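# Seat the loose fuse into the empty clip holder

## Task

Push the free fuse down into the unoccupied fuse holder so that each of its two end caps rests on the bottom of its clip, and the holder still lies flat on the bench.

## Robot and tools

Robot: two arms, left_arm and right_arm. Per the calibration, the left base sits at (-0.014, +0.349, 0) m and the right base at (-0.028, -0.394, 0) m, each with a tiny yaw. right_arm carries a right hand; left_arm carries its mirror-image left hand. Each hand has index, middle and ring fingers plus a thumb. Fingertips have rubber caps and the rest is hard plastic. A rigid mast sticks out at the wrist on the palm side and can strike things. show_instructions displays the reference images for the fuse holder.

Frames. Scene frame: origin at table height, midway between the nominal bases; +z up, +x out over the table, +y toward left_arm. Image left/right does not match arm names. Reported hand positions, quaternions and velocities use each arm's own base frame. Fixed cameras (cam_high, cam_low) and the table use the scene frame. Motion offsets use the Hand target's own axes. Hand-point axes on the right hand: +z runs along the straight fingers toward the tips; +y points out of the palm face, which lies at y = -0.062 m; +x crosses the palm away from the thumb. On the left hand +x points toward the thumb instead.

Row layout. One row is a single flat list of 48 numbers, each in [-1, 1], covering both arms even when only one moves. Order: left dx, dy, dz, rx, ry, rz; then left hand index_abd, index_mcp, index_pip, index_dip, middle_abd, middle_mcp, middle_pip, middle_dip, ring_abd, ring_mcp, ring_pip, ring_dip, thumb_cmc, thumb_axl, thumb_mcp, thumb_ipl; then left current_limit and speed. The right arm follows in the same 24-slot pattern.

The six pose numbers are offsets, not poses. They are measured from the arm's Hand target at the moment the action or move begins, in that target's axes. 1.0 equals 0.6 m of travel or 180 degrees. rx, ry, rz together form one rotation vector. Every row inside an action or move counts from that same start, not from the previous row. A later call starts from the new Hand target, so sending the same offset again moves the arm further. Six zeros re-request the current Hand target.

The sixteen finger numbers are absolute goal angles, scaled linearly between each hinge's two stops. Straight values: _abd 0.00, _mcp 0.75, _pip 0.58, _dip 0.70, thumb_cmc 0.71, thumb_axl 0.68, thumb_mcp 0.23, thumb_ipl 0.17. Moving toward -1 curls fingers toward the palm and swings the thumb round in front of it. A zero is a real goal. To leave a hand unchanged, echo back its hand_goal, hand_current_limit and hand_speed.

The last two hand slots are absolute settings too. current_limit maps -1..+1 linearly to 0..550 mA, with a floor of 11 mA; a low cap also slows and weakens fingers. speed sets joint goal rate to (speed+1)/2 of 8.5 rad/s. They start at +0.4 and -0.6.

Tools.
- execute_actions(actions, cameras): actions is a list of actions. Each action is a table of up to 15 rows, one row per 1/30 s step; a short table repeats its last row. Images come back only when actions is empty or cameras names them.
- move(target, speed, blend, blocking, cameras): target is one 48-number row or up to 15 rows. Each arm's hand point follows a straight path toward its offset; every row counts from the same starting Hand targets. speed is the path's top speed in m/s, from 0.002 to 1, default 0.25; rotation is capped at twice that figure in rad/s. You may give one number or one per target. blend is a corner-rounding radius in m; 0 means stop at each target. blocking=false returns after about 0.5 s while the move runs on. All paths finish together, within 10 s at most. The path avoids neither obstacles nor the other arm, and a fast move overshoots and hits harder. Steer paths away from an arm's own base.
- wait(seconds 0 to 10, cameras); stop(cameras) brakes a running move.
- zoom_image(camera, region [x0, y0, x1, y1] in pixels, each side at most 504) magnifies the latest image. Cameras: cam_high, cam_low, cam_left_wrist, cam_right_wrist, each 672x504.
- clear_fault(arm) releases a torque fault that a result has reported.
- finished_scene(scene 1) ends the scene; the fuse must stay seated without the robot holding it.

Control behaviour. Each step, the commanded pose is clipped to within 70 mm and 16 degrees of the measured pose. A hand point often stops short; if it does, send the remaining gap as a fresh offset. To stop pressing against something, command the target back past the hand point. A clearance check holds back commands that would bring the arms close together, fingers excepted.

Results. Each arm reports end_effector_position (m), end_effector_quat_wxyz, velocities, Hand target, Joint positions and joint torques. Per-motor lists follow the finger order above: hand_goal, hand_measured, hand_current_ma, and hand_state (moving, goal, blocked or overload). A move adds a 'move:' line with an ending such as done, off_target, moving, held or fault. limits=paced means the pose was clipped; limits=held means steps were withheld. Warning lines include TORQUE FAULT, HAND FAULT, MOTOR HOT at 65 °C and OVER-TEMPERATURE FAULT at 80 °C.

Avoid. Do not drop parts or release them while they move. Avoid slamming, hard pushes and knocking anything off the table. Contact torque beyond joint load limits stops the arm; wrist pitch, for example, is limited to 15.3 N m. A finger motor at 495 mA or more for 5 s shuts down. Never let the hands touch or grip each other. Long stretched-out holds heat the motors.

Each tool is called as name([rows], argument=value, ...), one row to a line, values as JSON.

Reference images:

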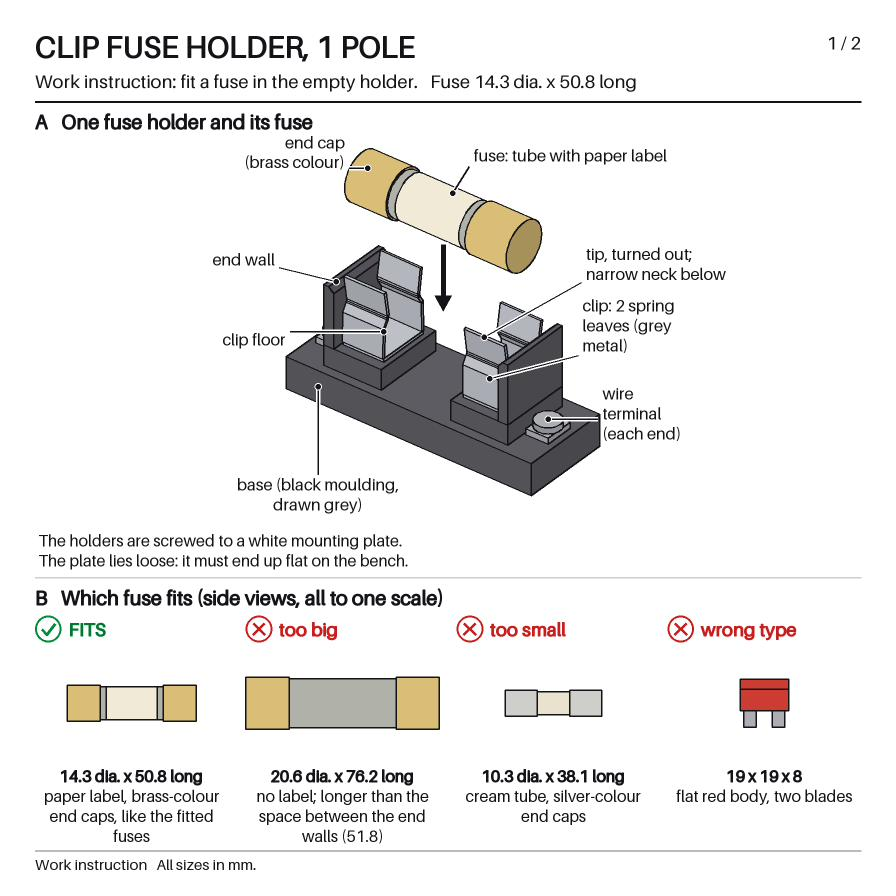

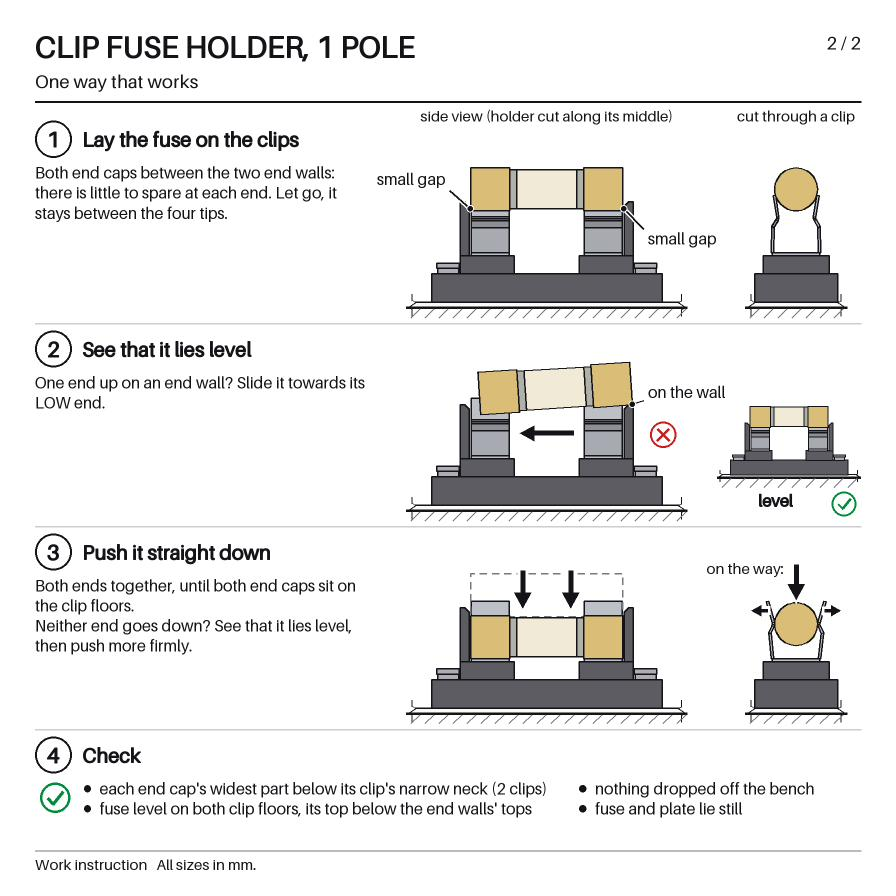

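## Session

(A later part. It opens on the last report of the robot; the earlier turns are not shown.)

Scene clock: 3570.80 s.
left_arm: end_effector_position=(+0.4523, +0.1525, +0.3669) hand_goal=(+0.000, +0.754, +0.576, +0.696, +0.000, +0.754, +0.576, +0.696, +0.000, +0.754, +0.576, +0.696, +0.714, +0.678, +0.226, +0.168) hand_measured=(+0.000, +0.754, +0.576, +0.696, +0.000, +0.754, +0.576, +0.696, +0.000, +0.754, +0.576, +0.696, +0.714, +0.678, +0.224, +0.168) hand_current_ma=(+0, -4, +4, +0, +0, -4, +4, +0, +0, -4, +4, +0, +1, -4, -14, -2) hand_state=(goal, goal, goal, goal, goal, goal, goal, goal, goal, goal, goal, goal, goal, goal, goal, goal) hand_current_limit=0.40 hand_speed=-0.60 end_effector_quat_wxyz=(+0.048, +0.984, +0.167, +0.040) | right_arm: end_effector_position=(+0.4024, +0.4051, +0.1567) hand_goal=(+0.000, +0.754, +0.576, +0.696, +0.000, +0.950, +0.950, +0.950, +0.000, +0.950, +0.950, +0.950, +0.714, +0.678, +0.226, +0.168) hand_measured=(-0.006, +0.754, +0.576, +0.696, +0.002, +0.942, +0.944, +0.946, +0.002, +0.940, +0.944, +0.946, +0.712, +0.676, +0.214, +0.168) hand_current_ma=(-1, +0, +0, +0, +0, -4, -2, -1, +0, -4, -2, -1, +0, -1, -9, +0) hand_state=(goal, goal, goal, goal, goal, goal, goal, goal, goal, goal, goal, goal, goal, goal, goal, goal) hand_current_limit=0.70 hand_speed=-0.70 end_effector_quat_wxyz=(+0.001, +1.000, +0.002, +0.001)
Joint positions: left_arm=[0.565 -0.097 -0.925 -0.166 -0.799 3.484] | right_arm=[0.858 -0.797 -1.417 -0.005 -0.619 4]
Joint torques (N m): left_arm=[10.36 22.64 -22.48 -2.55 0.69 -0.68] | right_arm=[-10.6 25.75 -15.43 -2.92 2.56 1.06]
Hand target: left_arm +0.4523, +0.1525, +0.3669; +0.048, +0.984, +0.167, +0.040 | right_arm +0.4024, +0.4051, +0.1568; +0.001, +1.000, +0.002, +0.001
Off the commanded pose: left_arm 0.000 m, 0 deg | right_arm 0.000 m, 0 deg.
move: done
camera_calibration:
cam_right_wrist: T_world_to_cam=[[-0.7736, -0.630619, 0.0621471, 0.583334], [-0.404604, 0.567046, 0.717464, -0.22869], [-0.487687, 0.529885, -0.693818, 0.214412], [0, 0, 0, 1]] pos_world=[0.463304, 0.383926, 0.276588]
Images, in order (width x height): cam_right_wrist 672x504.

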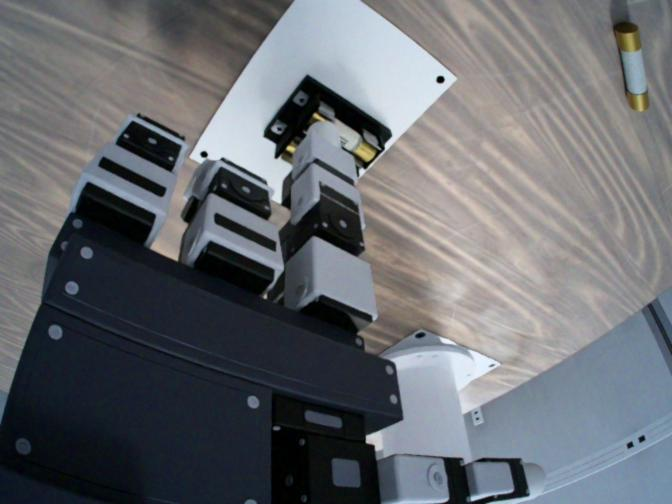

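move([
  [0,0,0,0,0,0,0,0.754,0.576,0.696,0,0.754,0.576,0.696,0,0.754,0.576,0.696,0.714,0.678,0.226,0.168,0.4,-0.6, 0,0,-0.0187,0,0,0, 0,0.754,0.576,0.696,0,0.95,0.95,0.95,0,0.95,0.95,0.95,0.714,0.678,0.226,0.168,0.7,-0.7],
  [0,0,0,0,0,0,0,0.754,0.576,0.696,0,0.754,0.576,0.696,0,0.754,0.576,0.696,0.714,0.678,0.226,0.168,0.4,-0.6, -0.0467,0,-0.0187,0,0,0, 0,0.754,0.576,0.696,0,0.95,0.95,0.95,0,0.95,0.95,0.95,0.714,0.678,0.226,0.168,0.7,-0.7],
  [0,0,0,0,0,0,0,0.754,0.576,0.696,0,0.754,0.576,0.696,0,0.754,0.576,0.696,0.714,0.678,0.226,0.168,0.4,-0.6, -0.0467,0,-0.009,0,0,0, 0,0.754,0.576,0.696,0,0.95,0.95,0.95,0,0.95,0.95,0.95,0.714,0.678,0.226,0.168,0.7,-0.7],
], speed=0.04, cameras=["cam_right_wrist","cam_low"])

zoom_image(camera="cam_right_wrist", region=[250, 60, 370, 180])

zoom_image(camera="cam_low", region=[368, 233, 408, 273])

Scene clock: 3590.50 s.
left_arm: end_effector_position=(+0.4523, +0.1525, +0.3669) hand_goal=(+0.000, +0.754, +0.576, +0.696, +0.000, +0.754, +0.576, +0.696, +0.000, +0.754, +0.576, +0.696, +0.714, +0.678, +0.226, +0.168) hand_measured=(+0.000, +0.754, +0.576, +0.696, +0.000, +0.754, +0.576, +0.696, +0.000, +0.754, +0.576, +0.696, +0.714, +0.678, +0.224, +0.168) hand_current_ma=(+0, -4, +4, +0, +0, -4, +4, +0, +0, -4, +4, +0, +1, -4, -14, -2) hand_state=(goal, goal, goal, goal, goal, goal, goal, goal, goal, goal, goal, goal, goal, goal, goal, goal) hand_current_limit=0.40 hand_speed=-0.60 end_effector_quat_wxyz=(+0.048, +0.984, +0.167, +0.040) | right_arm: end_effector_position=(+0.3744, +0.4051, +0.1622) hand_goal=(+0.000, +0.754, +0.576, +0.696, +0.000, +0.950, +0.950, +0.950, +0.000, +0.950, +0.950, +0.950, +0.714, +0.678, +0.226, +0.168) hand_measured=(-0.002, +0.752, +0.576, +0.698, +0.002, +0.942, +0.944, +0.946, +0.002, +0.940, +0.944, +0.946, +0.712, +0.676, +0.214, +0.168) hand_current_ma=(+0, +0, +0, +0, +0, -4, -2, -1, +0, -4, -2, -1, +0, -1, -9, +0) hand_state=(goal, goal, goal, goal, goal, goal, goal, goal, goal, goal, goal, goal, goal, goal, goal, goal) hand_current_limit=0.70 hand_speed=-0.70 end_effector_quat_wxyz=(+0.001, +1.000, +0.002, +0.001)
Joint positions: left_arm=[0.565 -0.097 -0.925 -0.166 -0.799 3.484] | right_arm=[0.891 -0.751 -1.351 -0.005 -0.6 4.033]
Joint torques (N m): left_arm=[8.67 22.64 -22.75 -2.78 0.81 -0.75] | right_arm=[9.06 44.73 -13.46 -2.94 2.27 1.39]
Hand target: left_arm +0.4523, +0.1525, +0.3669; +0.048, +0.984, +0.167, +0.040 | right_arm +0.3744, +0.4050, +0.1621; +0.001, +1.000, +0.002, +0.001
Off the commanded pose: left_arm 0.000 m, 0 deg | right_arm 0.000 m, 0 deg.
move: done
camera_calibration:
cam_right_wrist: T_world_to_cam=[[-0.773643, -0.630581, 0.0620048, 0.561313], [-0.404645, 0.566998, 0.717479, -0.243877], [-0.487585, 0.529983, -0.693815, 0.204544], [0, 0, 0, 1]] pos_world=[0.435304, 0.383826, 0.282088]
Images, in order (width x height): cam_low 672x504, cam_right_wrist 672x504.

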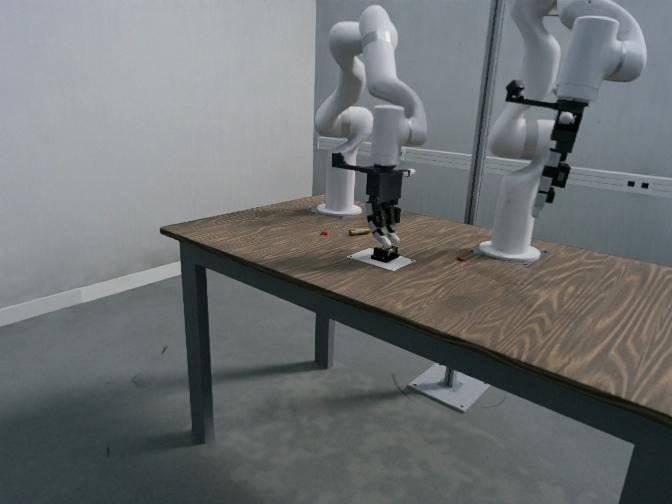

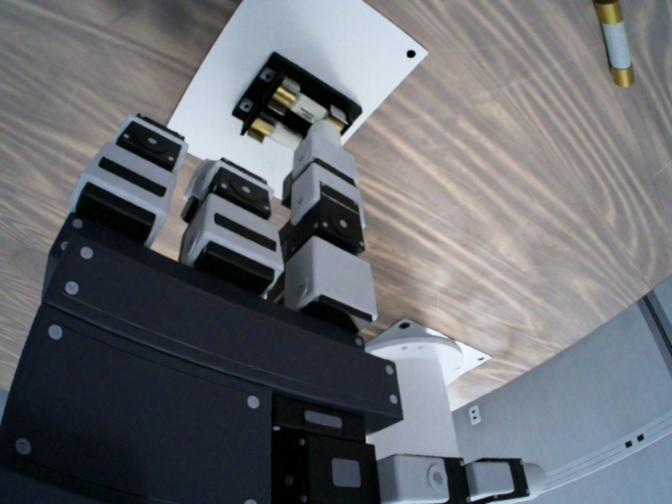

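Scaled by 4.200 from the camera's 672x504 image, which has a finer 960x720 frame.

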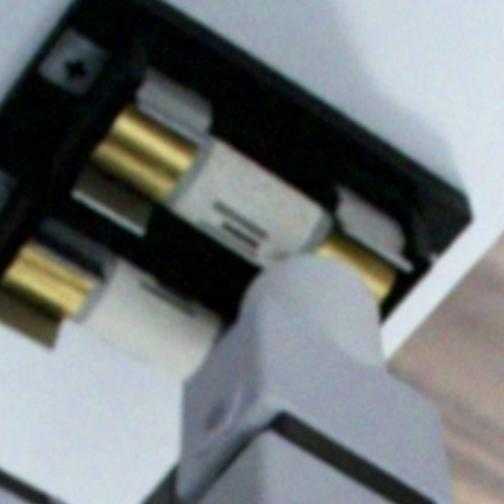

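Scaled by 12.600 from the camera's 672x504 image, which has a finer 960x720 frame.

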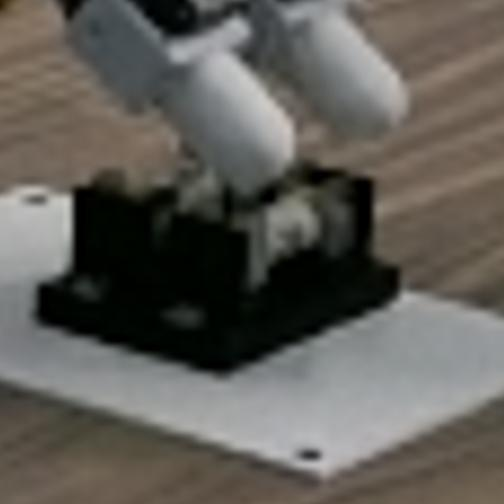

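move(target=[0,0,0,0,0,0,0,0.754,0.576,0.696,0,0.754,0.576,0.696,0,0.754,0.576,0.696,0.714,0.678,0.226,0.168,0.4,-0.6, 0,0,0.0025,0,0,0, 0,0.754,0.576,0.696,0,0.95,0.95,0.95,0,0.95,0.95,0.95,0.714,0.678,0.226,0.168,0.7,-0.7], speed=0.02)

move(target=[0,0,0,0,0,0,0,0.754,0.576,0.696,0,0.754,0.576,0.696,0,0.754,0.576,0.696,0.714,0.678,0.226,0.168,0.4,-0.6, 0,0,0.00167,0,0,0, 0,0.754,0.576,0.696,0,0.95,0.95,0.95,0,0.95,0.95,0.95,0.714,0.678,0.226,0.168,0.7,-0.7], speed=0.02)

move(target=[0,0,0,0,0,0,0,0.754,0.576,0.696,0,0.754,0.576,0.696,0,0.754,0.576,0.696,0.714,0.678,0.226,0.168,0.4,-0.6, 0,0,0.00167,0,0,0, 0,0.754,0.576,0.696,0,0.95,0.95,0.95,0,0.95,0.95,0.95,0.714,0.678,0.226,0.168,0.7,-0.7], speed=0.02)

Scene clock: 3605.57 s.
left_arm: end_effector_position=(+0.4523, +0.1525, +0.3669) hand_goal=(+0.000, +0.754, +0.576, +0.696, +0.000, +0.754, +0.576, +0.696, +0.000, +0.754, +0.576, +0.696, +0.714, +0.678, +0.226, +0.168) hand_measured=(+0.000, +0.754, +0.576, +0.696, +0.000, +0.754, +0.576, +0.696, +0.000, +0.754, +0.576, +0.696, +0.714, +0.678, +0.224, +0.168) hand_current_ma=(+0, -4, +4, +0, +0, -4, +4, +0, +0, -4, +4, +0, +1, -4, -14, -2) hand_state=(goal, goal, goal, goal, goal, goal, goal, goal, goal, goal, goal, goal, goal, goal, goal, goal) hand_current_limit=0.40 hand_speed=-0.60 end_effector_quat_wxyz=(+0.048, +0.984, +0.167, +0.040) | right_arm: end_effector_position=(+0.3744, +0.4050, +0.1606) hand_goal=(+0.000, +0.754, +0.576, +0.696, +0.000, +0.950, +0.950, +0.950, +0.000, +0.950, +0.950, +0.950, +0.714, +0.678, +0.226, +0.168) hand_measured=(-0.002, +0.752, +0.576, +0.698, +0.002, +0.942, +0.944, +0.946, +0.002, +0.940, +0.944, +0.946, +0.712, +0.676, +0.214, +0.168) hand_current_ma=(+0, +0, +0, +0, +0, -4, -2, -1, +0, -4, -2, -1, +0, -1, -9, +0) hand_state=(goal, goal, goal, goal, goal, goal, goal, goal, goal, goal, goal, goal, goal, goal, goal, goal) hand_current_limit=0.70 hand_speed=-0.70 end_effector_quat_wxyz=(+0.001, +1.000, +0.002, +0.001)
Joint positions: left_arm=[0.565 -0.097 -0.925 -0.166 -0.799 3.484] | right_arm=[0.891 -0.754 -1.351 -0.005 -0.597 4.033]
Joint torques (N m): left_arm=[8.93 22.73 -22.35 -2.75 0.85 -0.78] | right_arm=[10.64 43.06 -12.82 -2.66 2.25 1.43]
Hand target: left_arm +0.4523, +0.1525, +0.3669; +0.048, +0.984, +0.167, +0.040 | right_arm +0.3744, +0.4050, +0.1606; +0.001, +1.000, +0.002, +0.001
Off the commanded pose: left_arm 0.000 m, 0 deg | right_arm 0.000 m, 0 deg.
move: done

Scene clock: 3606.27 s.
left_arm: end_effector_position=(+0.4523, +0.1525, +0.3669) hand_goal=(+0.000, +0.754, +0.576, +0.696, +0.000, +0.754, +0.576, +0.696, +0.000, +0.754, +0.576, +0.696, +0.714, +0.678, +0.226, +0.168) hand_measured=(+0.000, +0.754, +0.576, +0.696, +0.000, +0.754, +0.576, +0.696, +0.000, +0.754, +0.576, +0.696, +0.714, +0.678, +0.224, +0.168) hand_current_ma=(+0, -4, +4, +0, +0, -4, +4, +0, +0, -4, +4, +0, +1, -4, -14, -2) hand_state=(goal, goal, goal, goal, goal, goal, goal, goal, goal, goal, goal, goal, goal, goal, goal, goal) hand_current_limit=0.40 hand_speed=-0.60 end_effector_quat_wxyz=(+0.048, +0.984, +0.167, +0.040) | right_arm: end_effector_position=(+0.3744, +0.4050, +0.1596) hand_goal=(+0.000, +0.754, +0.576, +0.696, +0.000, +0.950, +0.950, +0.950, +0.000, +0.950, +0.950, +0.950, +0.714, +0.678, +0.226, +0.168) hand_measured=(-0.002, +0.752, +0.576, +0.698, +0.002, +0.942, +0.944, +0.946, +0.002, +0.940, +0.944, +0.946, +0.712, +0.676, +0.214, +0.168) hand_current_ma=(+0, +0, +0, +0, +0, -4, -2, -1, +0, -4, -2, -1, +0, -1, -9, +0) hand_state=(goal, goal, goal, goal, goal, goal, goal, goal, goal, goal, goal, goal, goal, goal, goal, goal) hand_current_limit=0.70 hand_speed=-0.70 end_effector_quat_wxyz=(+0.001, +1.000, +0.002, +0.001)
Joint positions: left_arm=[0.565 -0.097 -0.925 -0.166 -0.799 3.484] | right_arm=[0.891 -0.755 -1.351 -0.005 -0.595 4.033]
Joint torques (N m): left_arm=[9.24 23.18 -22.68 -2.77 0.81 -0.81] | right_arm=[7.36 40.48 -11.91 -3.34 2.29 1.38]
Hand target: left_arm +0.4523, +0.1525, +0.3669; +0.048, +0.984, +0.167, +0.040 | right_arm +0.3744, +0.4050, +0.1596; +0.001, +1.000, +0.002, +0.001
Off the commanded pose: left_arm 0.000 m, 0 deg | right_arm 0.000 m, 0 deg.
move: done

Scene clock: 3606.97 s.
left_arm: end_effector_position=(+0.4523, +0.1525, +0.3669) hand_goal=(+0.000, +0.754, +0.576, +0.696, +0.000, +0.754, +0.576, +0.696, +0.000, +0.754, +0.576, +0.696, +0.714, +0.678, +0.226, +0.168) hand_measured=(+0.000, +0.754, +0.576, +0.696, +0.000, +0.754, +0.576, +0.696, +0.000, +0.754, +0.576, +0.696, +0.714, +0.678, +0.224, +0.168) hand_current_ma=(+0, -4, +4, +0, +0, -4, +4, +0, +0, -4, +4, +0, +1, -4, -14, -2) hand_state=(goal, goal, goal, goal, goal, goal, goal, goal, goal, goal, goal, goal, goal, goal, goal, goal) hand_current_limit=0.40 hand_speed=-0.60 end_effector_quat_wxyz=(+0.048, +0.984, +0.167, +0.040) | right_arm: end_effector_position=(+0.3744, +0.4051, +0.1587) hand_goal=(+0.000, +0.754, +0.576, +0.696, +0.000, +0.950, +0.950, +0.950, +0.000, +0.950, +0.950, +0.950, +0.714, +0.678, +0.226, +0.168) hand_measured=(-0.002, +0.752, +0.576, +0.696, +0.002, +0.942, +0.944, +0.946, +0.002, +0.940, +0.944, +0.946, +0.712, +0.676, +0.214, +0.168) hand_current_ma=(+0, +0, +0, +0, +0, -4, -2, -1, +0, -4, -2, -1, +0, -1, -9, +0) hand_state=(goal, goal, goal, goal, goal, goal, goal, goal, goal, goal, goal, goal, goal, goal, goal, goal) hand_current_limit=0.70 hand_speed=-0.70 end_effector_quat_wxyz=(+0.001, +1.000, +0.002, +0.001)
Joint positions: left_arm=[0.565 -0.097 -0.925 -0.166 -0.799 3.484] | right_arm=[0.891 -0.757 -1.351 -0.005 -0.594 4.033]
Joint torques (N m): left_arm=[8.63 22.94 -22.12 -2.98 0.83 -0.8] | right_arm=[3.78 29.96 -8.79 -2.65 2.74 1.48]
Hand target: left_arm +0.4523, +0.1525, +0.3669; +0.048, +0.984, +0.167, +0.040 | right_arm +0.3744, +0.4050, +0.1586; +0.001, +1.000, +0.002, +0.001
Off the commanded pose: left_arm 0.000 m, 0 deg | right_arm 0.000 m, 0 deg.
move: done

move(target=[0,0,0,0,0,0,0,0.754,0.576,0.696,0,0.754,0.576,0.696,0,0.754,0.576,0.696,0.714,0.678,0.226,0.168,0.4,-0.6, 0,0,0.00167,0,0,0, 0,0.754,0.576,0.696,0,0.95,0.95,0.95,0,0.95,0.95,0.95,0.714,0.678,0.226,0.168,0.7,-0.7], speed=0.02)

move(target=[0,0,0,0,0,0,0,0.754,0.576,0.696,0,0.754,0.576,0.696,0,0.754,0.576,0.696,0.714,0.678,0.226,0.168,0.4,-0.6, 0,0,0.00133,0,0,0, 0,0.754,0.576,0.696,0,0.95,0.95,0.95,0,0.95,0.95,0.95,0.714,0.678,0.226,0.168,0.7,-0.7], speed=0.02, cameras=["cam_right_wrist"])

zoom_image(camera="cam_right_wrist", region=[250, 60, 370, 180])

Scene clock: 3621.50 s.
left_arm: end_effector_position=(+0.4523, +0.1525, +0.3669) hand_goal=(+0.000, +0.754, +0.576, +0.696, +0.000, +0.754, +0.576, +0.696, +0.000, +0.754, +0.576, +0.696, +0.714, +0.678, +0.226, +0.168) hand_measured=(+0.000, +0.754, +0.576, +0.696, +0.000, +0.754, +0.576, +0.696, +0.000, +0.754, +0.576, +0.696, +0.714, +0.678, +0.224, +0.168) hand_current_ma=(+0, -4, +4, +0, +0, -4, +4, +0, +0, -4, +4, +0, +1, -4, -14, -2) hand_state=(goal, goal, goal, goal, goal, goal, goal, goal, goal, goal, goal, goal, goal, goal, goal, goal) hand_current_limit=0.40 hand_speed=-0.60 end_effector_quat_wxyz=(+0.048, +0.984, +0.167, +0.040) | right_arm: end_effector_position=(+0.3744, +0.4051, +0.1578) hand_goal=(+0.000, +0.754, +0.576, +0.696, +0.000, +0.950, +0.950, +0.950, +0.000, +0.950, +0.950, +0.950, +0.714, +0.678, +0.226, +0.168) hand_measured=(-0.002, +0.752, +0.576, +0.692, +0.002, +0.942, +0.944, +0.946, +0.002, +0.940, +0.944, +0.946, +0.712, +0.676, +0.214, +0.168) hand_current_ma=(+0, +0, +0, -1, +0, -4, -2, -1, +0, -4, -2, -1, +0, -1, -9, +0) hand_state=(goal, goal, goal, goal, goal, goal, goal, goal, goal, goal, goal, goal, goal, goal, goal, goal) hand_current_limit=0.70 hand_speed=-0.70 end_effector_quat_wxyz=(+0.001, +1.000, +0.002, +0.001)
Joint positions: left_arm=[0.565 -0.097 -0.925 -0.166 -0.799 3.484] | right_arm=[0.891 -0.758 -1.351 -0.005 -0.592 4.033]
Joint torques (N m): left_arm=[9.47 21.95 -22.8 -3 0.87 -0.7] | right_arm=[-9.04 16.6 -4.16 -2.64 3.24 1.36]
Hand target: left_arm +0.4523, +0.1525, +0.3669; +0.048, +0.984, +0.167, +0.040 | right_arm +0.3744, +0.4050, +0.1576; +0.001, +1.000, +0.002, +0.001
Off the commanded pose: left_arm 0.000 m, 0 deg | right_arm 0.000 m, 0 deg.
move: done

Scene clock: 3622.20 s.
left_arm: end_effector_position=(+0.4523, +0.1525, +0.3669) hand_goal=(+0.000, +0.754, +0.576, +0.696, +0.000, +0.754, +0.576, +0.696, +0.000, +0.754, +0.576, +0.696, +0.714, +0.678, +0.226, +0.168) hand_measured=(+0.000, +0.754, +0.576, +0.696, +0.000, +0.754, +0.576, +0.696, +0.000, +0.754, +0.576, +0.696, +0.714, +0.678, +0.224, +0.168) hand_current_ma=(+0, -4, +4, +0, +0, -4, +4, +0, +0, -4, +4, +0, +1, -4, -14, -2) hand_state=(goal, goal, goal, goal, goal, goal, goal, goal, goal, goal, goal, goal, goal, goal, goal, goal) hand_current_limit=0.40 hand_speed=-0.60 end_effector_quat_wxyz=(+0.048, +0.984, +0.167, +0.040) | right_arm: end_effector_position=(+0.3745, +0.4052, +0.1572) hand_goal=(+0.000, +0.754, +0.576, +0.696, +0.000, +0.950, +0.950, +0.950, +0.000, +0.950, +0.950, +0.950, +0.714, +0.678, +0.226, +0.168) hand_measured=(+0.000, +0.752, +0.576, +0.690, +0.002, +0.942, +0.944, +0.946, +0.002, +0.940, +0.944, +0.946, +0.712, +0.676, +0.214, +0.168) hand_current_ma=(+0, +0, +0, -2, +0, -4, -2, -1, +0, -4, -2, -1, +0, -1, -9, +0) hand_state=(goal, goal, goal, goal, goal, goal, goal, goal, goal, goal, goal, goal, goal, goal, goal, goal) hand_current_limit=0.70 hand_speed=-0.70 end_effector_quat_wxyz=(+0.001, +1.000, +0.002, +0.002)
Joint positions: left_arm=[0.565 -0.097 -0.925 -0.166 -0.799 3.484] | right_arm=[0.891 -0.759 -1.351 -0.005 -0.591 4.033]
Joint torques (N m): left_arm=[8.92 22.79 -22.7 -2.81 0.88 -0.83] | right_arm=[-8.51 13.62 -0.51 -3.3 3.5 1.27]
Hand target: left_arm +0.4523, +0.1525, +0.3669; +0.048, +0.984, +0.167, +0.040 | right_arm +0.3744, +0.4050, +0.1568; +0.001, +1.000, +0.002, +0.001
Off the commanded pose: left_arm 0.000 m, 0 deg | right_arm 0.000 m, 0 deg.
move: done
camera_calibration:
cam_right_wrist: T_world_to_cam=[[-0.773699, -0.630574, 0.0613613, 0.561963], [-0.404898, 0.566632, 0.717625, -0.240096], [-0.487286, 0.530381, -0.693721, 0.200762], [0, 0, 0, 1]] pos_world=[0.435404, 0.383925, 0.277089]
Images, in order (width x height): cam_right_wrist 672x504.

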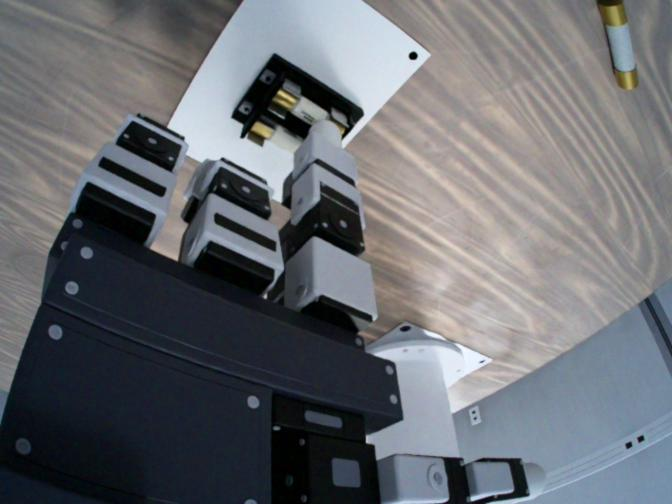

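Scaled by 4.200 from the camera's 672x504 image, which has a finer 960x720 frame.

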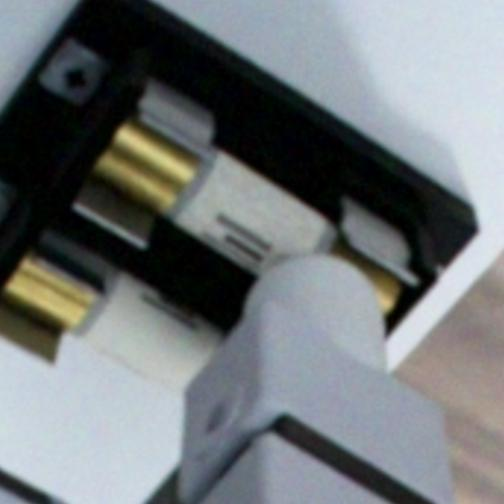

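move(target=[0,0,0,0,0,0,0,0.754,0.576,0.696,0,0.754,0.576,0.696,0,0.754,0.576,0.696,0.714,0.678,0.226,0.168,0.4,-0.6, 0,0,0.00167,0,0,0, 0,0.754,0.576,0.696,0,0.95,0.95,0.95,0,0.95,0.95,0.95,0.714,0.678,0.226,0.168,0.7,-0.7], speed=0.02)

move(target=[0,0,0,0,0,0,0,0.754,0.576,0.696,0,0.754,0.576,0.696,0,0.754,0.576,0.696,0.714,0.678,0.226,0.168,0.4,-0.6, 0,0,0.00133,0,0,0, 0,0.754,0.576,0.696,0,0.95,0.95,0.95,0,0.95,0.95,0.95,0.714,0.678,0.226,0.168,0.7,-0.7], speed=0.02, cameras=["cam_right_wrist"])

zoom_image(camera="cam_right_wrist", region=[250, 60, 370, 180])

Scene clock: 3636.60 s.
left_arm: end_effector_position=(+0.4523, +0.1525, +0.3669) hand_goal=(+0.000, +0.754, +0.576, +0.696, +0.000, +0.754, +0.576, +0.696, +0.000, +0.754, +0.576, +0.696, +0.714, +0.678, +0.226, +0.168) hand_measured=(+0.000, +0.754, +0.576, +0.696, +0.000, +0.754, +0.576, +0.696, +0.000, +0.754, +0.576, +0.696, +0.714, +0.678, +0.224, +0.168) hand_current_ma=(+0, -4, +4, +0, +0, -4, +4, +0, +0, -4, +4, +0, +1, -4, -14, -2) hand_state=(goal, goal, goal, goal, goal, goal, goal, goal, goal, goal, goal, goal, goal, goal, goal, goal) hand_current_limit=0.40 hand_speed=-0.60 end_effector_quat_wxyz=(+0.048, +0.984, +0.167, +0.040) | right_arm: end_effector_position=(+0.3743, +0.4050, +0.1558) hand_goal=(+0.000, +0.754, +0.576, +0.696, +0.000, +0.950, +0.950, +0.950, +0.000, +0.950, +0.950, +0.950, +0.714, +0.678, +0.226, +0.168) hand_measured=(-0.002, +0.744, +0.574, +0.698, +0.002, +0.942, +0.944, +0.946, +0.002, +0.942, +0.944, +0.946, +0.712, +0.676, +0.214, +0.168) hand_current_ma=(+0, -5, +0, +1, +0, -4, -2, -1, +0, -4, -2, -1, +0, -1, -8, +0) hand_state=(goal, goal, goal, goal, goal, goal, goal, goal, goal, goal, goal, goal, goal, goal, goal, goal) hand_current_limit=0.70 hand_speed=-0.70 end_effector_quat_wxyz=(+0.001, +1.000, +0.002, +0.001)
Joint positions: left_arm=[0.565 -0.097 -0.925 -0.166 -0.799 3.484] | right_arm=[0.891 -0.761 -1.35 -0.005 -0.589 4.033]
Joint torques (N m): left_arm=[9.56 23.52 -22.29 -2.98 0.78 -0.81] | right_arm=[-9.11 31.37 -18.4 -2.3 2.91 1.64]
Hand target: left_arm +0.4523, +0.1525, +0.3669; +0.048, +0.984, +0.167, +0.040 | right_arm +0.3744, +0.4050, +0.1558; +0.001, +1.000, +0.002, +0.001
Off the commanded pose: left_arm 0.000 m, 0 deg | right_arm 0.000 m, 0 deg.
move: done

Scene clock: 3637.30 s.
left_arm: end_effector_position=(+0.4523, +0.1525, +0.3669) hand_goal=(+0.000, +0.754, +0.576, +0.696, +0.000, +0.754, +0.576, +0.696, +0.000, +0.754, +0.576, +0.696, +0.714, +0.678, +0.226, +0.168) hand_measured=(+0.000, +0.754, +0.576, +0.696, +0.000, +0.754, +0.576, +0.696, +0.000, +0.754, +0.576, +0.696, +0.714, +0.678, +0.224, +0.168) hand_current_ma=(+0, -4, +4, +0, +0, -4, +4, +0, +0, -4, +4, +0, +1, -4, -14, -2) hand_state=(goal, goal, goal, goal, goal, goal, goal, goal, goal, goal, goal, goal, goal, goal, goal, goal) hand_current_limit=0.40 hand_speed=-0.60 end_effector_quat_wxyz=(+0.048, +0.984, +0.167, +0.040) | right_arm: end_effector_position=(+0.3744, +0.4051, +0.1551) hand_goal=(+0.000, +0.754, +0.576, +0.696, +0.000, +0.950, +0.950, +0.950, +0.000, +0.950, +0.950, +0.950, +0.714, +0.678, +0.226, +0.168) hand_measured=(-0.002, +0.742, +0.574, +0.698, +0.002, +0.942, +0.944, +0.946, +0.002, +0.942, +0.944, +0.946, +0.712, +0.676, +0.214, +0.168) hand_current_ma=(+0, -6, +0, +0, +0, -4, -2, -1, +0, -4, -2, -1, +0, -1, -8, +0) hand_state=(goal, goal, goal, goal, goal, goal, goal, goal, goal, goal, goal, goal, goal, goal, goal, goal) hand_current_limit=0.70 hand_speed=-0.70 end_effector_quat_wxyz=(+0.001, +1.000, +0.002, +0.001)
Joint positions: left_arm=[0.565 -0.097 -0.925 -0.166 -0.799 3.484] | right_arm=[0.891 -0.762 -1.351 -0.005 -0.588 4.033]
Joint torques (N m): left_arm=[10.04 23.51 -22.64 -2.97 0.83 -0.73] | right_arm=[-8.37 21.68 -13.54 -2.16 3.23 1.4]
Hand target: left_arm +0.4523, +0.1525, +0.3669; +0.048, +0.984, +0.167, +0.040 | right_arm +0.3744, +0.4050, +0.1550; +0.001, +1.000, +0.002, +0.001
Off the commanded pose: left_arm 0.000 m, 0 deg | right_arm 0.000 m, 0 deg.
move: done
camera_calibration:
cam_right_wrist: T_world_to_cam=[[-0.773641, -0.630592, 0.061905, 0.561784], [-0.404679, 0.566918, 0.717523, -0.23875], [-0.487559, 0.530054, -0.693779, 0.19957], [0, 0, 0, 1]] pos_world=[0.435304, 0.383826, 0.274988]
Images, in order (width x height): cam_right_wrist 672x504.

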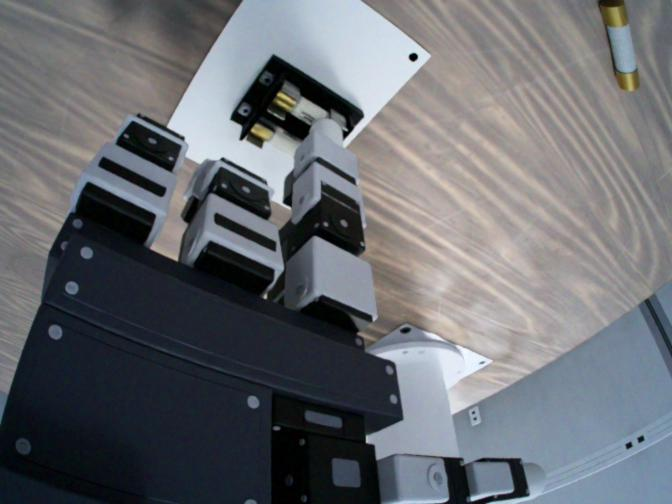

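Scaled by 4.200 from the camera's 672x504 image, which has a finer 960x720 frame.

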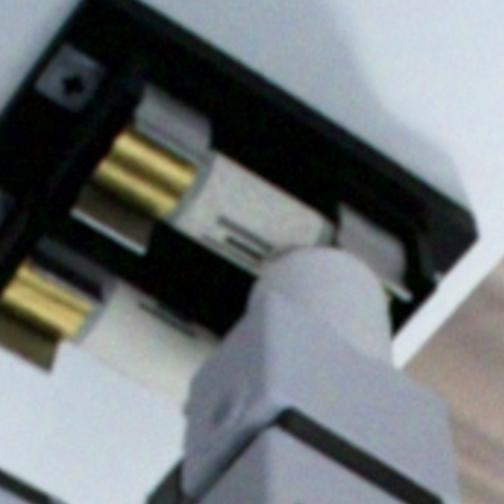

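move([
  [0,0,0,0,0,0,0,0.754,0.576,0.696,0,0.754,0.576,0.696,0,0.754,0.576,0.696,0.714,0.678,0.226,0.168,0.4,-0.6, 0,0,-0.0117,0,0,0, 0,0.754,0.576,0.696,0,0.95,0.95,0.95,0,0.95,0.95,0.95,0.714,0.678,0.226,0.168,0.7,-0.7],
  [0,0,0,0,0,0,0,0.754,0.576,0.696,0,0.754,0.576,0.696,0,0.754,0.576,0.696,0.714,0.678,0.226,0.168,0.4,-0.6, 0.0233,0,-0.0117,0,0,0, 0,0.754,0.576,0.696,0,0.95,0.95,0.95,0,0.95,0.95,0.95,0.714,0.678,0.226,0.168,0.7,-0.7],
  [0,0,0,0,0,0,0,0.754,0.576,0.696,0,0.754,0.576,0.696,0,0.754,0.576,0.696,0.714,0.678,0.226,0.168,0.4,-0.6, 0.0233,0,-0.00167,0,0,0, 0,0.754,0.576,0.696,0,0.95,0.95,0.95,0,0.95,0.95,0.95,0.714,0.678,0.226,0.168,0.7,-0.7],
], speed=0.04, cameras=["cam_right_wrist","cam_low"])

zoom_image(camera="cam_right_wrist", region=[250, 60, 370, 180])

move(target=[0,0,0,0,0,0,0,0.754,0.576,0.696,0,0.754,0.576,0.696,0,0.754,0.576,0.696,0.714,0.678,0.226,0.168,0.4,-0.6, 0,0,0.0025,0,0,0, 0,0.754,0.576,0.696,0,0.95,0.95,0.95,0,0.95,0.95,0.95,0.714,0.678,0.226,0.168,0.7,-0.7], speed=0.02)

Scene clock: 3670.43 s.
left_arm: end_effector_position=(+0.4523, +0.1525, +0.3669) hand_goal=(+0.000, +0.754, +0.576, +0.696, +0.000, +0.754, +0.576, +0.696, +0.000, +0.754, +0.576, +0.696, +0.714, +0.678, +0.226, +0.168) hand_measured=(+0.000, +0.754, +0.576, +0.696, +0.000, +0.754, +0.576, +0.696, +0.000, +0.754, +0.576, +0.696, +0.714, +0.678, +0.224, +0.168) hand_current_ma=(+0, -4, +4, +0, +0, -4, +4, +0, +0, -4, +4, +0, +1, -4, -14, -2) hand_state=(goal, goal, goal, goal, goal, goal, goal, goal, goal, goal, goal, goal, goal, goal, goal, goal) hand_current_limit=0.40 hand_speed=-0.60 end_effector_quat_wxyz=(+0.048, +0.984, +0.167, +0.040) | right_arm: end_effector_position=(+0.3884, +0.4051, +0.1561) hand_goal=(+0.000, +0.754, +0.576, +0.696, +0.000, +0.950, +0.950, +0.950, +0.000, +0.950, +0.950, +0.950, +0.714, +0.678, +0.226, +0.168) hand_measured=(-0.002, +0.748, +0.572, +0.696, +0.002, +0.942, +0.944, +0.946, +0.002, +0.942, +0.944, +0.946, +0.712, +0.676, +0.214, +0.168) hand_current_ma=(+0, -2, -1, +0, +0, -4, -2, -1, +0, -4, -2, -1, +0, -1, -8, +0) hand_state=(goal, goal, goal, goal, goal, goal, goal, goal, goal, goal, goal, goal, goal, goal, goal, goal) hand_current_limit=0.70 hand_speed=-0.70 end_effector_quat_wxyz=(+0.001, +1.000, +0.002, +0.001)
Joint positions: left_arm=[0.565 -0.097 -0.925 -0.166 -0.799 3.484] | right_arm=[0.874 -0.779 -1.383 -0.005 -0.604 4.016]
Joint torques (N m): left_arm=[8.83 23.49 -22.48 -2.46 0.8 -0.8] | right_arm=[-12.09 43.95 -13.29 5 2.41 -1.41]
Hand target: left_arm +0.4523, +0.1525, +0.3669; +0.048, +0.984, +0.167, +0.040 | right_arm +0.3884, +0.4051, +0.1561; +0.001, +1.000, +0.002, +0.001
Off the commanded pose: left_arm 0.000 m, 0 deg | right_arm 0.000 m, 0 deg.
move: done
camera_calibration:
cam_right_wrist: T_world_to_cam=[[-0.773643, -0.630581, 0.0620048, 0.572585], [-0.404645, 0.566998, 0.717479, -0.233892], [-0.487585, 0.529983, -0.693815, 0.207085], [0, 0, 0, 1]] pos_world=[0.449304, 0.383926, 0.275988]
Images, in order (width x height): cam_low 672x504, cam_right_wrist 672x504.

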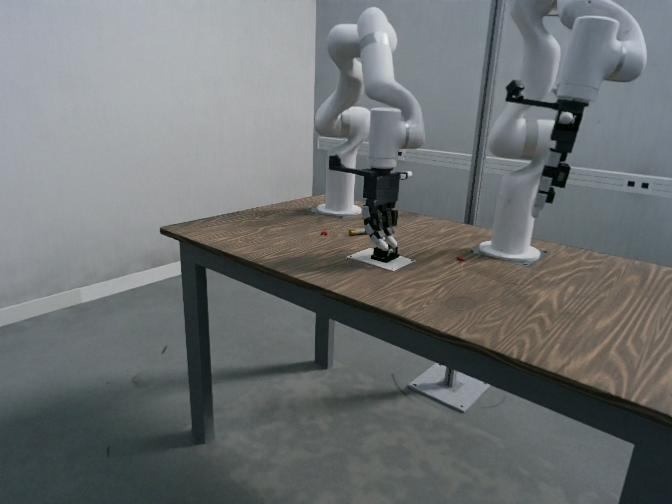

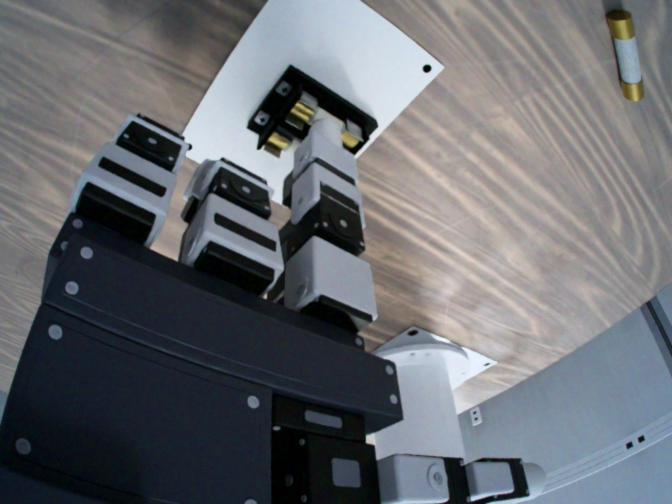

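Scaled by 4.200 from the camera's 672x504 image, which has a finer 960x720 frame.

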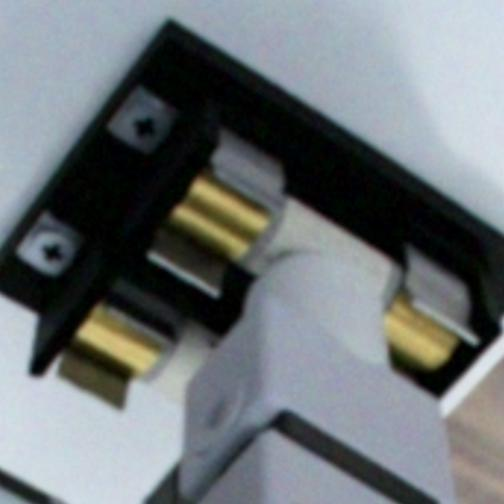

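Scene clock: 3671.13 s.
left_arm: end_effector_position=(+0.4523, +0.1525, +0.3669) hand_goal=(+0.000, +0.754, +0.576, +0.696, +0.000, +0.754, +0.576, +0.696, +0.000, +0.754, +0.576, +0.696, +0.714, +0.678, +0.226, +0.168) hand_measured=(+0.000, +0.754, +0.576, +0.696, +0.000, +0.754, +0.576, +0.696, +0.000, +0.754, +0.576, +0.696, +0.714, +0.678, +0.224, +0.168) hand_current_ma=(+0, -4, +4, +0, +0, -4, +4, +0, +0, -4, +4, +0, +1, -4, -14, -2) hand_state=(goal, goal, goal, goal, goal, goal, goal, goal, goal, goal, goal, goal, goal, goal, goal, goal) hand_current_limit=0.40 hand_speed=-0.60 end_effector_quat_wxyz=(+0.048, +0.984, +0.167, +0.040) | right_arm: end_effector_position=(+0.3884, +0.4051, +0.1546) hand_goal=(+0.000, +0.754, +0.576, +0.696, +0.000, +0.950, +0.950, +0.950, +0.000, +0.950, +0.950, +0.950, +0.714, +0.678, +0.226, +0.168) hand_measured=(-0.002, +0.750, +0.574, +0.696, +0.002, +0.942, +0.944, +0.946, +0.002, +0.942, +0.944, +0.946, +0.712, +0.676, +0.214, +0.168) hand_current_ma=(+0, -1, -1, +0, +0, -4, -2, -1, +0, -4, -2, -1, +0, -1, -8, +0) hand_state=(goal, goal, goal, goal, goal, goal, goal, goal, goal, goal, goal, goal, goal, goal, goal, goal) hand_current_limit=0.70 hand_speed=-0.70 end_effector_quat_wxyz=(+0.001, +1.000, +0.002, +0.001)
Joint positions: left_arm=[0.565 -0.097 -0.925 -0.166 -0.799 3.484] | right_arm=[0.874 -0.781 -1.383 -0.005 -0.601 4.016]
Joint torques (N m): left_arm=[9.01 23.48 -22.24 -2.72 0.87 -0.77] | right_arm=[-10.32 36.55 -11.43 4.25 2.59 -1.21]
Hand target: left_arm +0.4523, +0.1525, +0.3669; +0.048, +0.984, +0.167, +0.040 | right_arm +0.3884, +0.4051, +0.1546; +0.001, +1.000, +0.002, +0.001
Off the commanded pose: left_arm 0.000 m, 0 deg | right_arm 0.000 m, 0 deg.
move: done

move(target=[0,0,0,0,0,0,0,0.754,0.576,0.696,0,0.754,0.576,0.696,0,0.754,0.576,0.696,0.714,0.678,0.226,0.168,0.4,-0.6, 0,0,0.0025,0,0,0, 0,0.754,0.576,0.696,0,0.95,0.95,0.95,0,0.95,0.95,0.95,0.714,0.678,0.226,0.168,0.7,-0.7], speed=0.02)

move(target=[0,0,0,0,0,0,0,0.754,0.576,0.696,0,0.754,0.576,0.696,0,0.754,0.576,0.696,0.714,0.678,0.226,0.168,0.4,-0.6, 0,0,0.00167,0,0,0, 0,0.754,0.576,0.696,0,0.95,0.95,0.95,0,0.95,0.95,0.95,0.714,0.678,0.226,0.168,0.7,-0.7], speed=0.02, cameras=["cam_right_wrist"])

zoom_image(camera="cam_right_wrist", region=[250, 60, 370, 180])

Scene clock: 3682.13 s.
left_arm: end_effector_position=(+0.4523, +0.1525, +0.3669) hand_goal=(+0.000, +0.754, +0.576, +0.696, +0.000, +0.754, +0.576, +0.696, +0.000, +0.754, +0.576, +0.696, +0.714, +0.678, +0.226, +0.168) hand_measured=(+0.000, +0.754, +0.576, +0.696, +0.000, +0.754, +0.576, +0.696, +0.000, +0.754, +0.576, +0.696, +0.714, +0.678, +0.224, +0.168) hand_current_ma=(+0, -4, +4, +0, +0, -4, +4, +0, +0, -4, +4, +0, +1, -4, -14, -2) hand_state=(goal, goal, goal, goal, goal, goal, goal, goal, goal, goal, goal, goal, goal, goal, goal, goal) hand_current_limit=0.40 hand_speed=-0.60 end_effector_quat_wxyz=(+0.048, +0.984, +0.167, +0.040) | right_arm: end_effector_position=(+0.3884, +0.4052, +0.1533) hand_goal=(+0.000, +0.754, +0.576, +0.696, +0.000, +0.950, +0.950, +0.950, +0.000, +0.950, +0.950, +0.950, +0.714, +0.678, +0.226, +0.168) hand_measured=(-0.002, +0.750, +0.574, +0.694, +0.002, +0.942, +0.944, +0.946, +0.002, +0.942, +0.944, +0.946, +0.712, +0.676, +0.214, +0.168) hand_current_ma=(+0, -1, -1, -1, +0, -4, -2, -1, +0, -4, -2, -1, +0, -1, -8, +0) hand_state=(goal, goal, goal, goal, goal, goal, goal, goal, goal, goal, goal, goal, goal, goal, goal, goal) hand_current_limit=0.70 hand_speed=-0.70 end_effector_quat_wxyz=(+0.001, +1.000, +0.002, +0.001)
Joint positions: left_arm=[0.565 -0.097 -0.925 -0.166 -0.799 3.484] | right_arm=[0.874 -0.783 -1.383 -0.005 -0.599 4.016]
Joint torques (N m): left_arm=[8.85 23.95 -22.15 -2.68 0.88 -0.79] | right_arm=[-9.79 17.42 -5.83 -2 3.47 0.82]
Hand target: left_arm +0.4523, +0.1525, +0.3669; +0.048, +0.984, +0.167, +0.040 | right_arm +0.3884, +0.4051, +0.1531; +0.001, +1.000, +0.002, +0.001
Off the commanded pose: left_arm 0.000 m, 0 deg | right_arm 0.000 m, 0 deg.
move: done

Scene clock: 3682.83 s.
left_arm: end_effector_position=(+0.4523, +0.1525, +0.3669) hand_goal=(+0.000, +0.754, +0.576, +0.696, +0.000, +0.754, +0.576, +0.696, +0.000, +0.754, +0.576, +0.696, +0.714, +0.678, +0.226, +0.168) hand_measured=(+0.000, +0.754, +0.576, +0.696, +0.000, +0.754, +0.576, +0.696, +0.000, +0.754, +0.576, +0.696, +0.714, +0.678, +0.224, +0.168) hand_current_ma=(+0, -4, +4, +0, +0, -4, +4, +0, +0, -4, +4, +0, +1, -4, -14, -2) hand_state=(goal, goal, goal, goal, goal, goal, goal, goal, goal, goal, goal, goal, goal, goal, goal, goal) hand_current_limit=0.40 hand_speed=-0.60 end_effector_quat_wxyz=(+0.048, +0.984, +0.167, +0.040) | right_arm: end_effector_position=(+0.3886, +0.4053, +0.1528) hand_goal=(+0.000, +0.754, +0.576, +0.696, +0.000, +0.950, +0.950, +0.950, +0.000, +0.950, +0.950, +0.950, +0.714, +0.678, +0.226, +0.168) hand_measured=(+0.000, +0.750, +0.574, +0.690, +0.002, +0.942, +0.944, +0.946, +0.002, +0.942, +0.944, +0.946, +0.712, +0.676, +0.214, +0.168) hand_current_ma=(+0, -1, -1, -3, +0, -4, -2, -1, +0, -4, -2, -1, +0, -1, -8, +0) hand_state=(goal, goal, goal, goal, goal, goal, goal, goal, goal, goal, goal, goal, goal, goal, goal, goal) hand_current_limit=0.70 hand_speed=-0.70 end_effector_quat_wxyz=(+0.000, +1.000, +0.002, +0.002)
Joint positions: left_arm=[0.565 -0.097 -0.925 -0.166 -0.799 3.484] | right_arm=[0.874 -0.784 -1.383 -0.005 -0.597 4.016]
Joint torques (N m): left_arm=[8.68 23.75 -22.29 -2.74 0.86 -0.82] | right_arm=[-9.81 5.88 0.4 -3.15 3.78 1.1]
Hand target: left_arm +0.4523, +0.1525, +0.3669; +0.048, +0.984, +0.167, +0.040 | right_arm +0.3884, +0.4051, +0.1520; +0.001, +1.000, +0.002, +0.001
Off the commanded pose: left_arm 0.000 m, 0 deg | right_arm 0.001 m, 0 deg.
move: done
camera_calibration:
cam_right_wrist: T_world_to_cam=[[-0.773695, -0.630632, 0.0608206, 0.573294], [-0.405183, 0.56632, 0.71771, -0.231102], [-0.487055, 0.530645, -0.693681, 0.204263], [0, 0, 0, 1]] pos_world=[0.449403, 0.384024, 0.27269]
Images, in order (width x height): cam_right_wrist 672x504.

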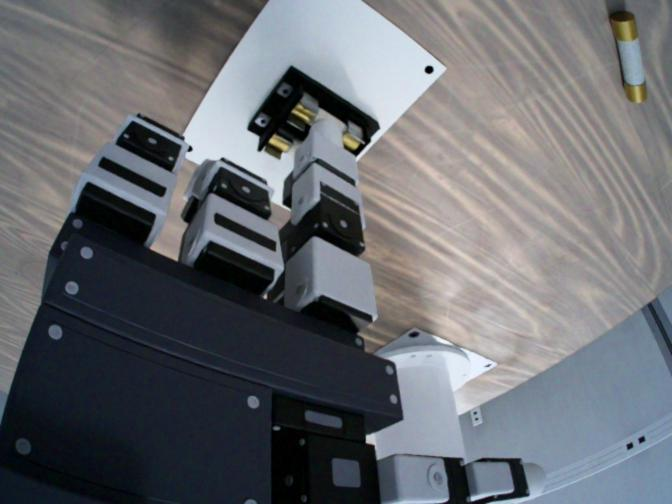

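Scaled by 4.200 from the camera's 672x504 image, which has a finer 960x720 frame.

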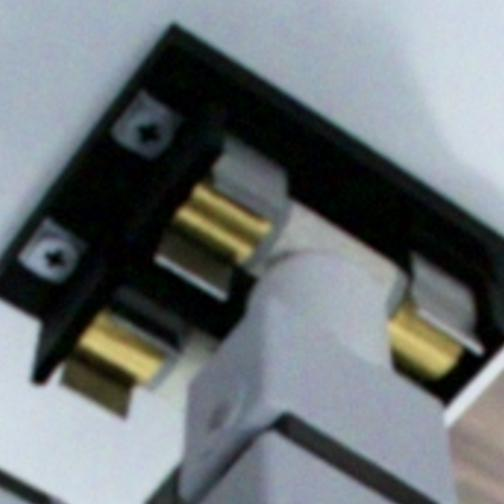

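move(target=[0,0,0,0,0,0,0,0.754,0.576,0.696,0,0.754,0.576,0.696,0,0.754,0.576,0.696,0.714,0.678,0.226,0.168,0.4,-0.6, 0.1667,-0.1767,-0.05,0,0,0, 0,0.754,0.576,0.696,0,0.95,0.95,0.95,0,0.95,0.95,0.95,0.714,0.678,0.226,0.168,0.4,-0.7], speed=0.12, cameras=["cam_right_wrist","cam_low","cam_high"])

zoom_image(camera="cam_low", region=[368, 233, 408, 273])

zoom_image(camera="cam_high", region=[400, 176, 440, 216])

Scene clock: 3699.47 s.
left_arm: end_effector_position=(+0.4523, +0.1525, +0.3669) hand_goal=(+0.000, +0.754, +0.576, +0.696, +0.000, +0.754, +0.576, +0.696, +0.000, +0.754, +0.576, +0.696, +0.714, +0.678, +0.226, +0.168) hand_measured=(+0.000, +0.754, +0.576, +0.696, +0.000, +0.754, +0.576, +0.696, +0.000, +0.754, +0.576, +0.696, +0.714, +0.678, +0.224, +0.168) hand_current_ma=(+0, -4, +4, +0, +0, -4, +4, +0, +0, -4, +4, +0, +1, -4, -14, -2) hand_state=(goal, goal, goal, goal, goal, goal, goal, goal, goal, goal, goal, goal, goal, goal, goal, goal) hand_current_limit=0.40 hand_speed=-0.60 end_effector_quat_wxyz=(+0.048, +0.984, +0.167, +0.040) | right_arm: end_effector_position=(+0.4879, +0.5115, +0.1821) hand_goal=(+0.000, +0.754, +0.576, +0.696, +0.000, +0.950, +0.950, +0.950, +0.000, +0.950, +0.950, +0.950, +0.714, +0.678, +0.226, +0.168) hand_measured=(+0.002, +0.750, +0.574, +0.694, +0.002, +0.942, +0.944, +0.946, +0.002, +0.942, +0.944, +0.946, +0.712, +0.676, +0.214, +0.168) hand_current_ma=(+0, -1, -1, -1, +0, -4, -2, -1, +0, -4, -2, -1, +0, -1, -8, +0) hand_state=(goal, goal, goal, goal, goal, goal, goal, goal, goal, goal, goal, goal, goal, goal, goal, goal) hand_current_limit=0.40 hand_speed=-0.70 end_effector_quat_wxyz=(+0.001, +1.000, +0.002, +0.001)
Joint positions: left_arm=[0.565 -0.097 -0.925 -0.166 -0.799 3.484] | right_arm=[0.864 -1.127 -2.069 -0.004 -0.941 4.004]
Joint torques (N m): left_arm=[8.69 23.23 -22.86 -2.83 0.87 -0.8] | right_arm=[-12.51 57.11 -26.44 5.31 -2.69 0.99]
Hand target: left_arm +0.4523, +0.1525, +0.3669; +0.048, +0.984, +0.167, +0.040 | right_arm +0.4879, +0.5116, +0.1821; +0.001, +1.000, +0.002, +0.001
Off the commanded pose: left_arm 0.000 m, 0 deg | right_arm 0.000 m, 0 deg.
move: done
camera_calibration:
cam_right_wrist: T_world_to_cam=[[-0.773473, -0.630785, 0.0620446, 0.715037], [-0.404754, 0.566887, 0.717504, -0.272506], [-0.487763, 0.529858, -0.693785, 0.217398], [0, 0, 0, 1]] pos_world=[0.548803, 0.490325, 0.301988]
Images, in order (width x height): cam_high 672x504, cam_low 672x504, cam_right_wrist 672x504.

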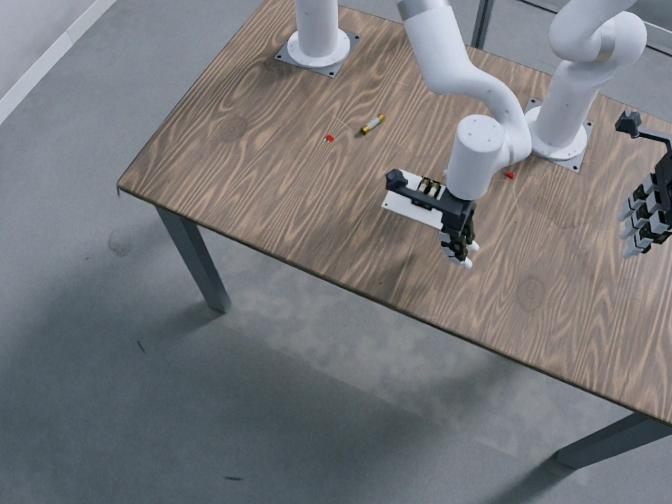

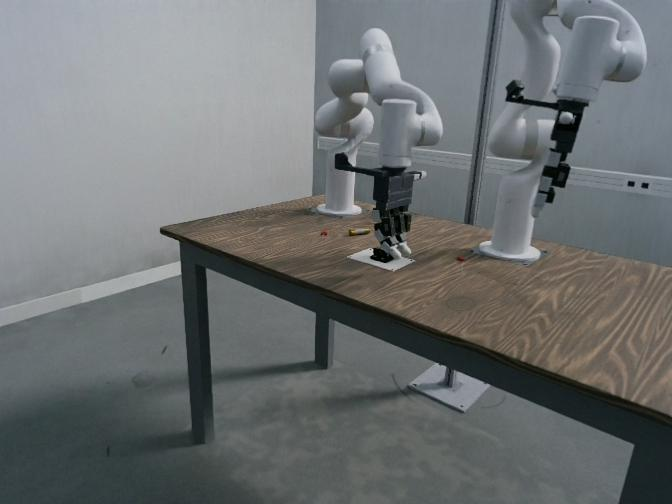

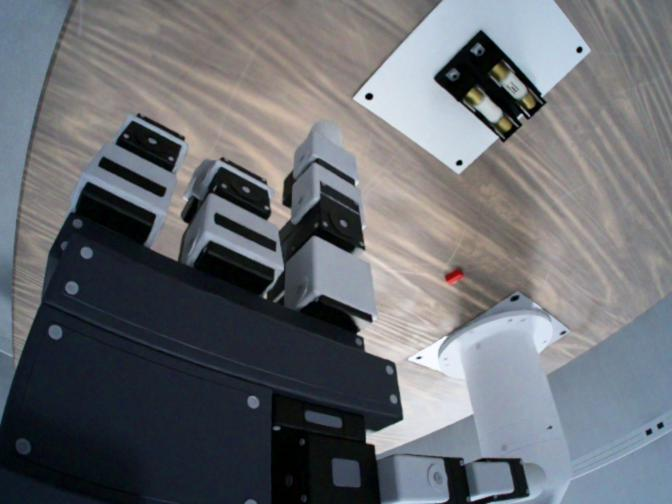

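Scaled by 12.600 from the camera's 672x504 image, which has a finer 960x720 frame.

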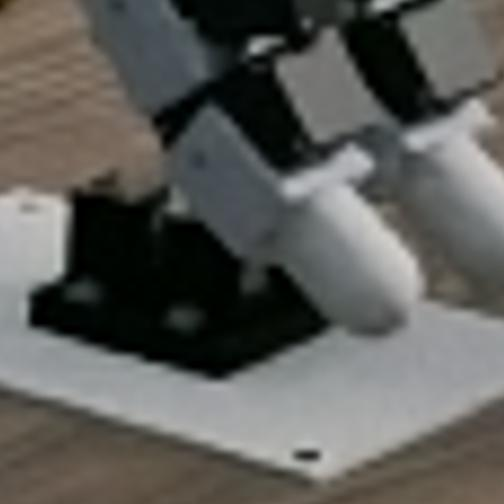

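Scaled by 12.600 from the camera's 672x504 image, which has a finer 960x720 frame.

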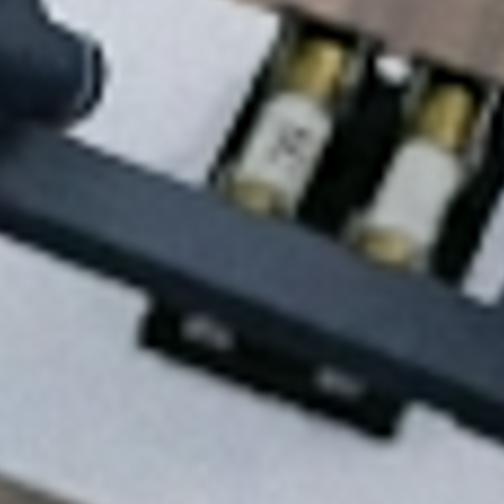

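zoom_image(camera="cam_right_wrist", region=[425, 15, 565, 155])

Scaled by 3.600 from the camera's 672x504 image, which has a finer 960x720 frame.

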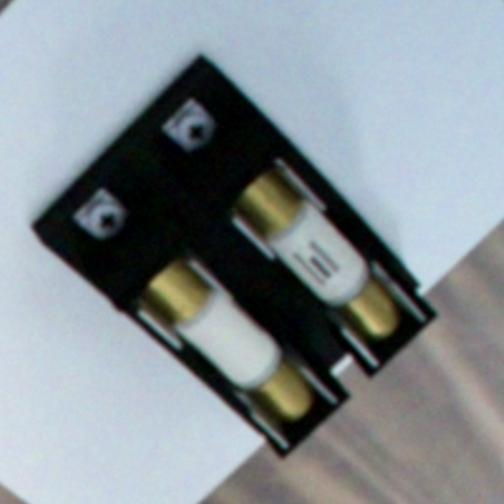

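zoom_image(camera="cam_right_wrist", region=[455, 55, 550, 145])

Scaled by 5.305 from the camera's 672x504 image, which has a finer 960x720 frame.

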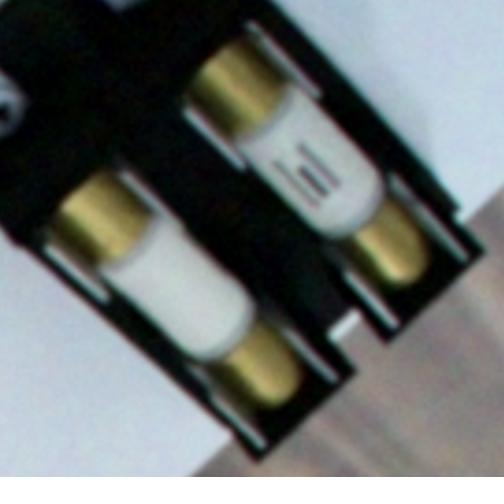

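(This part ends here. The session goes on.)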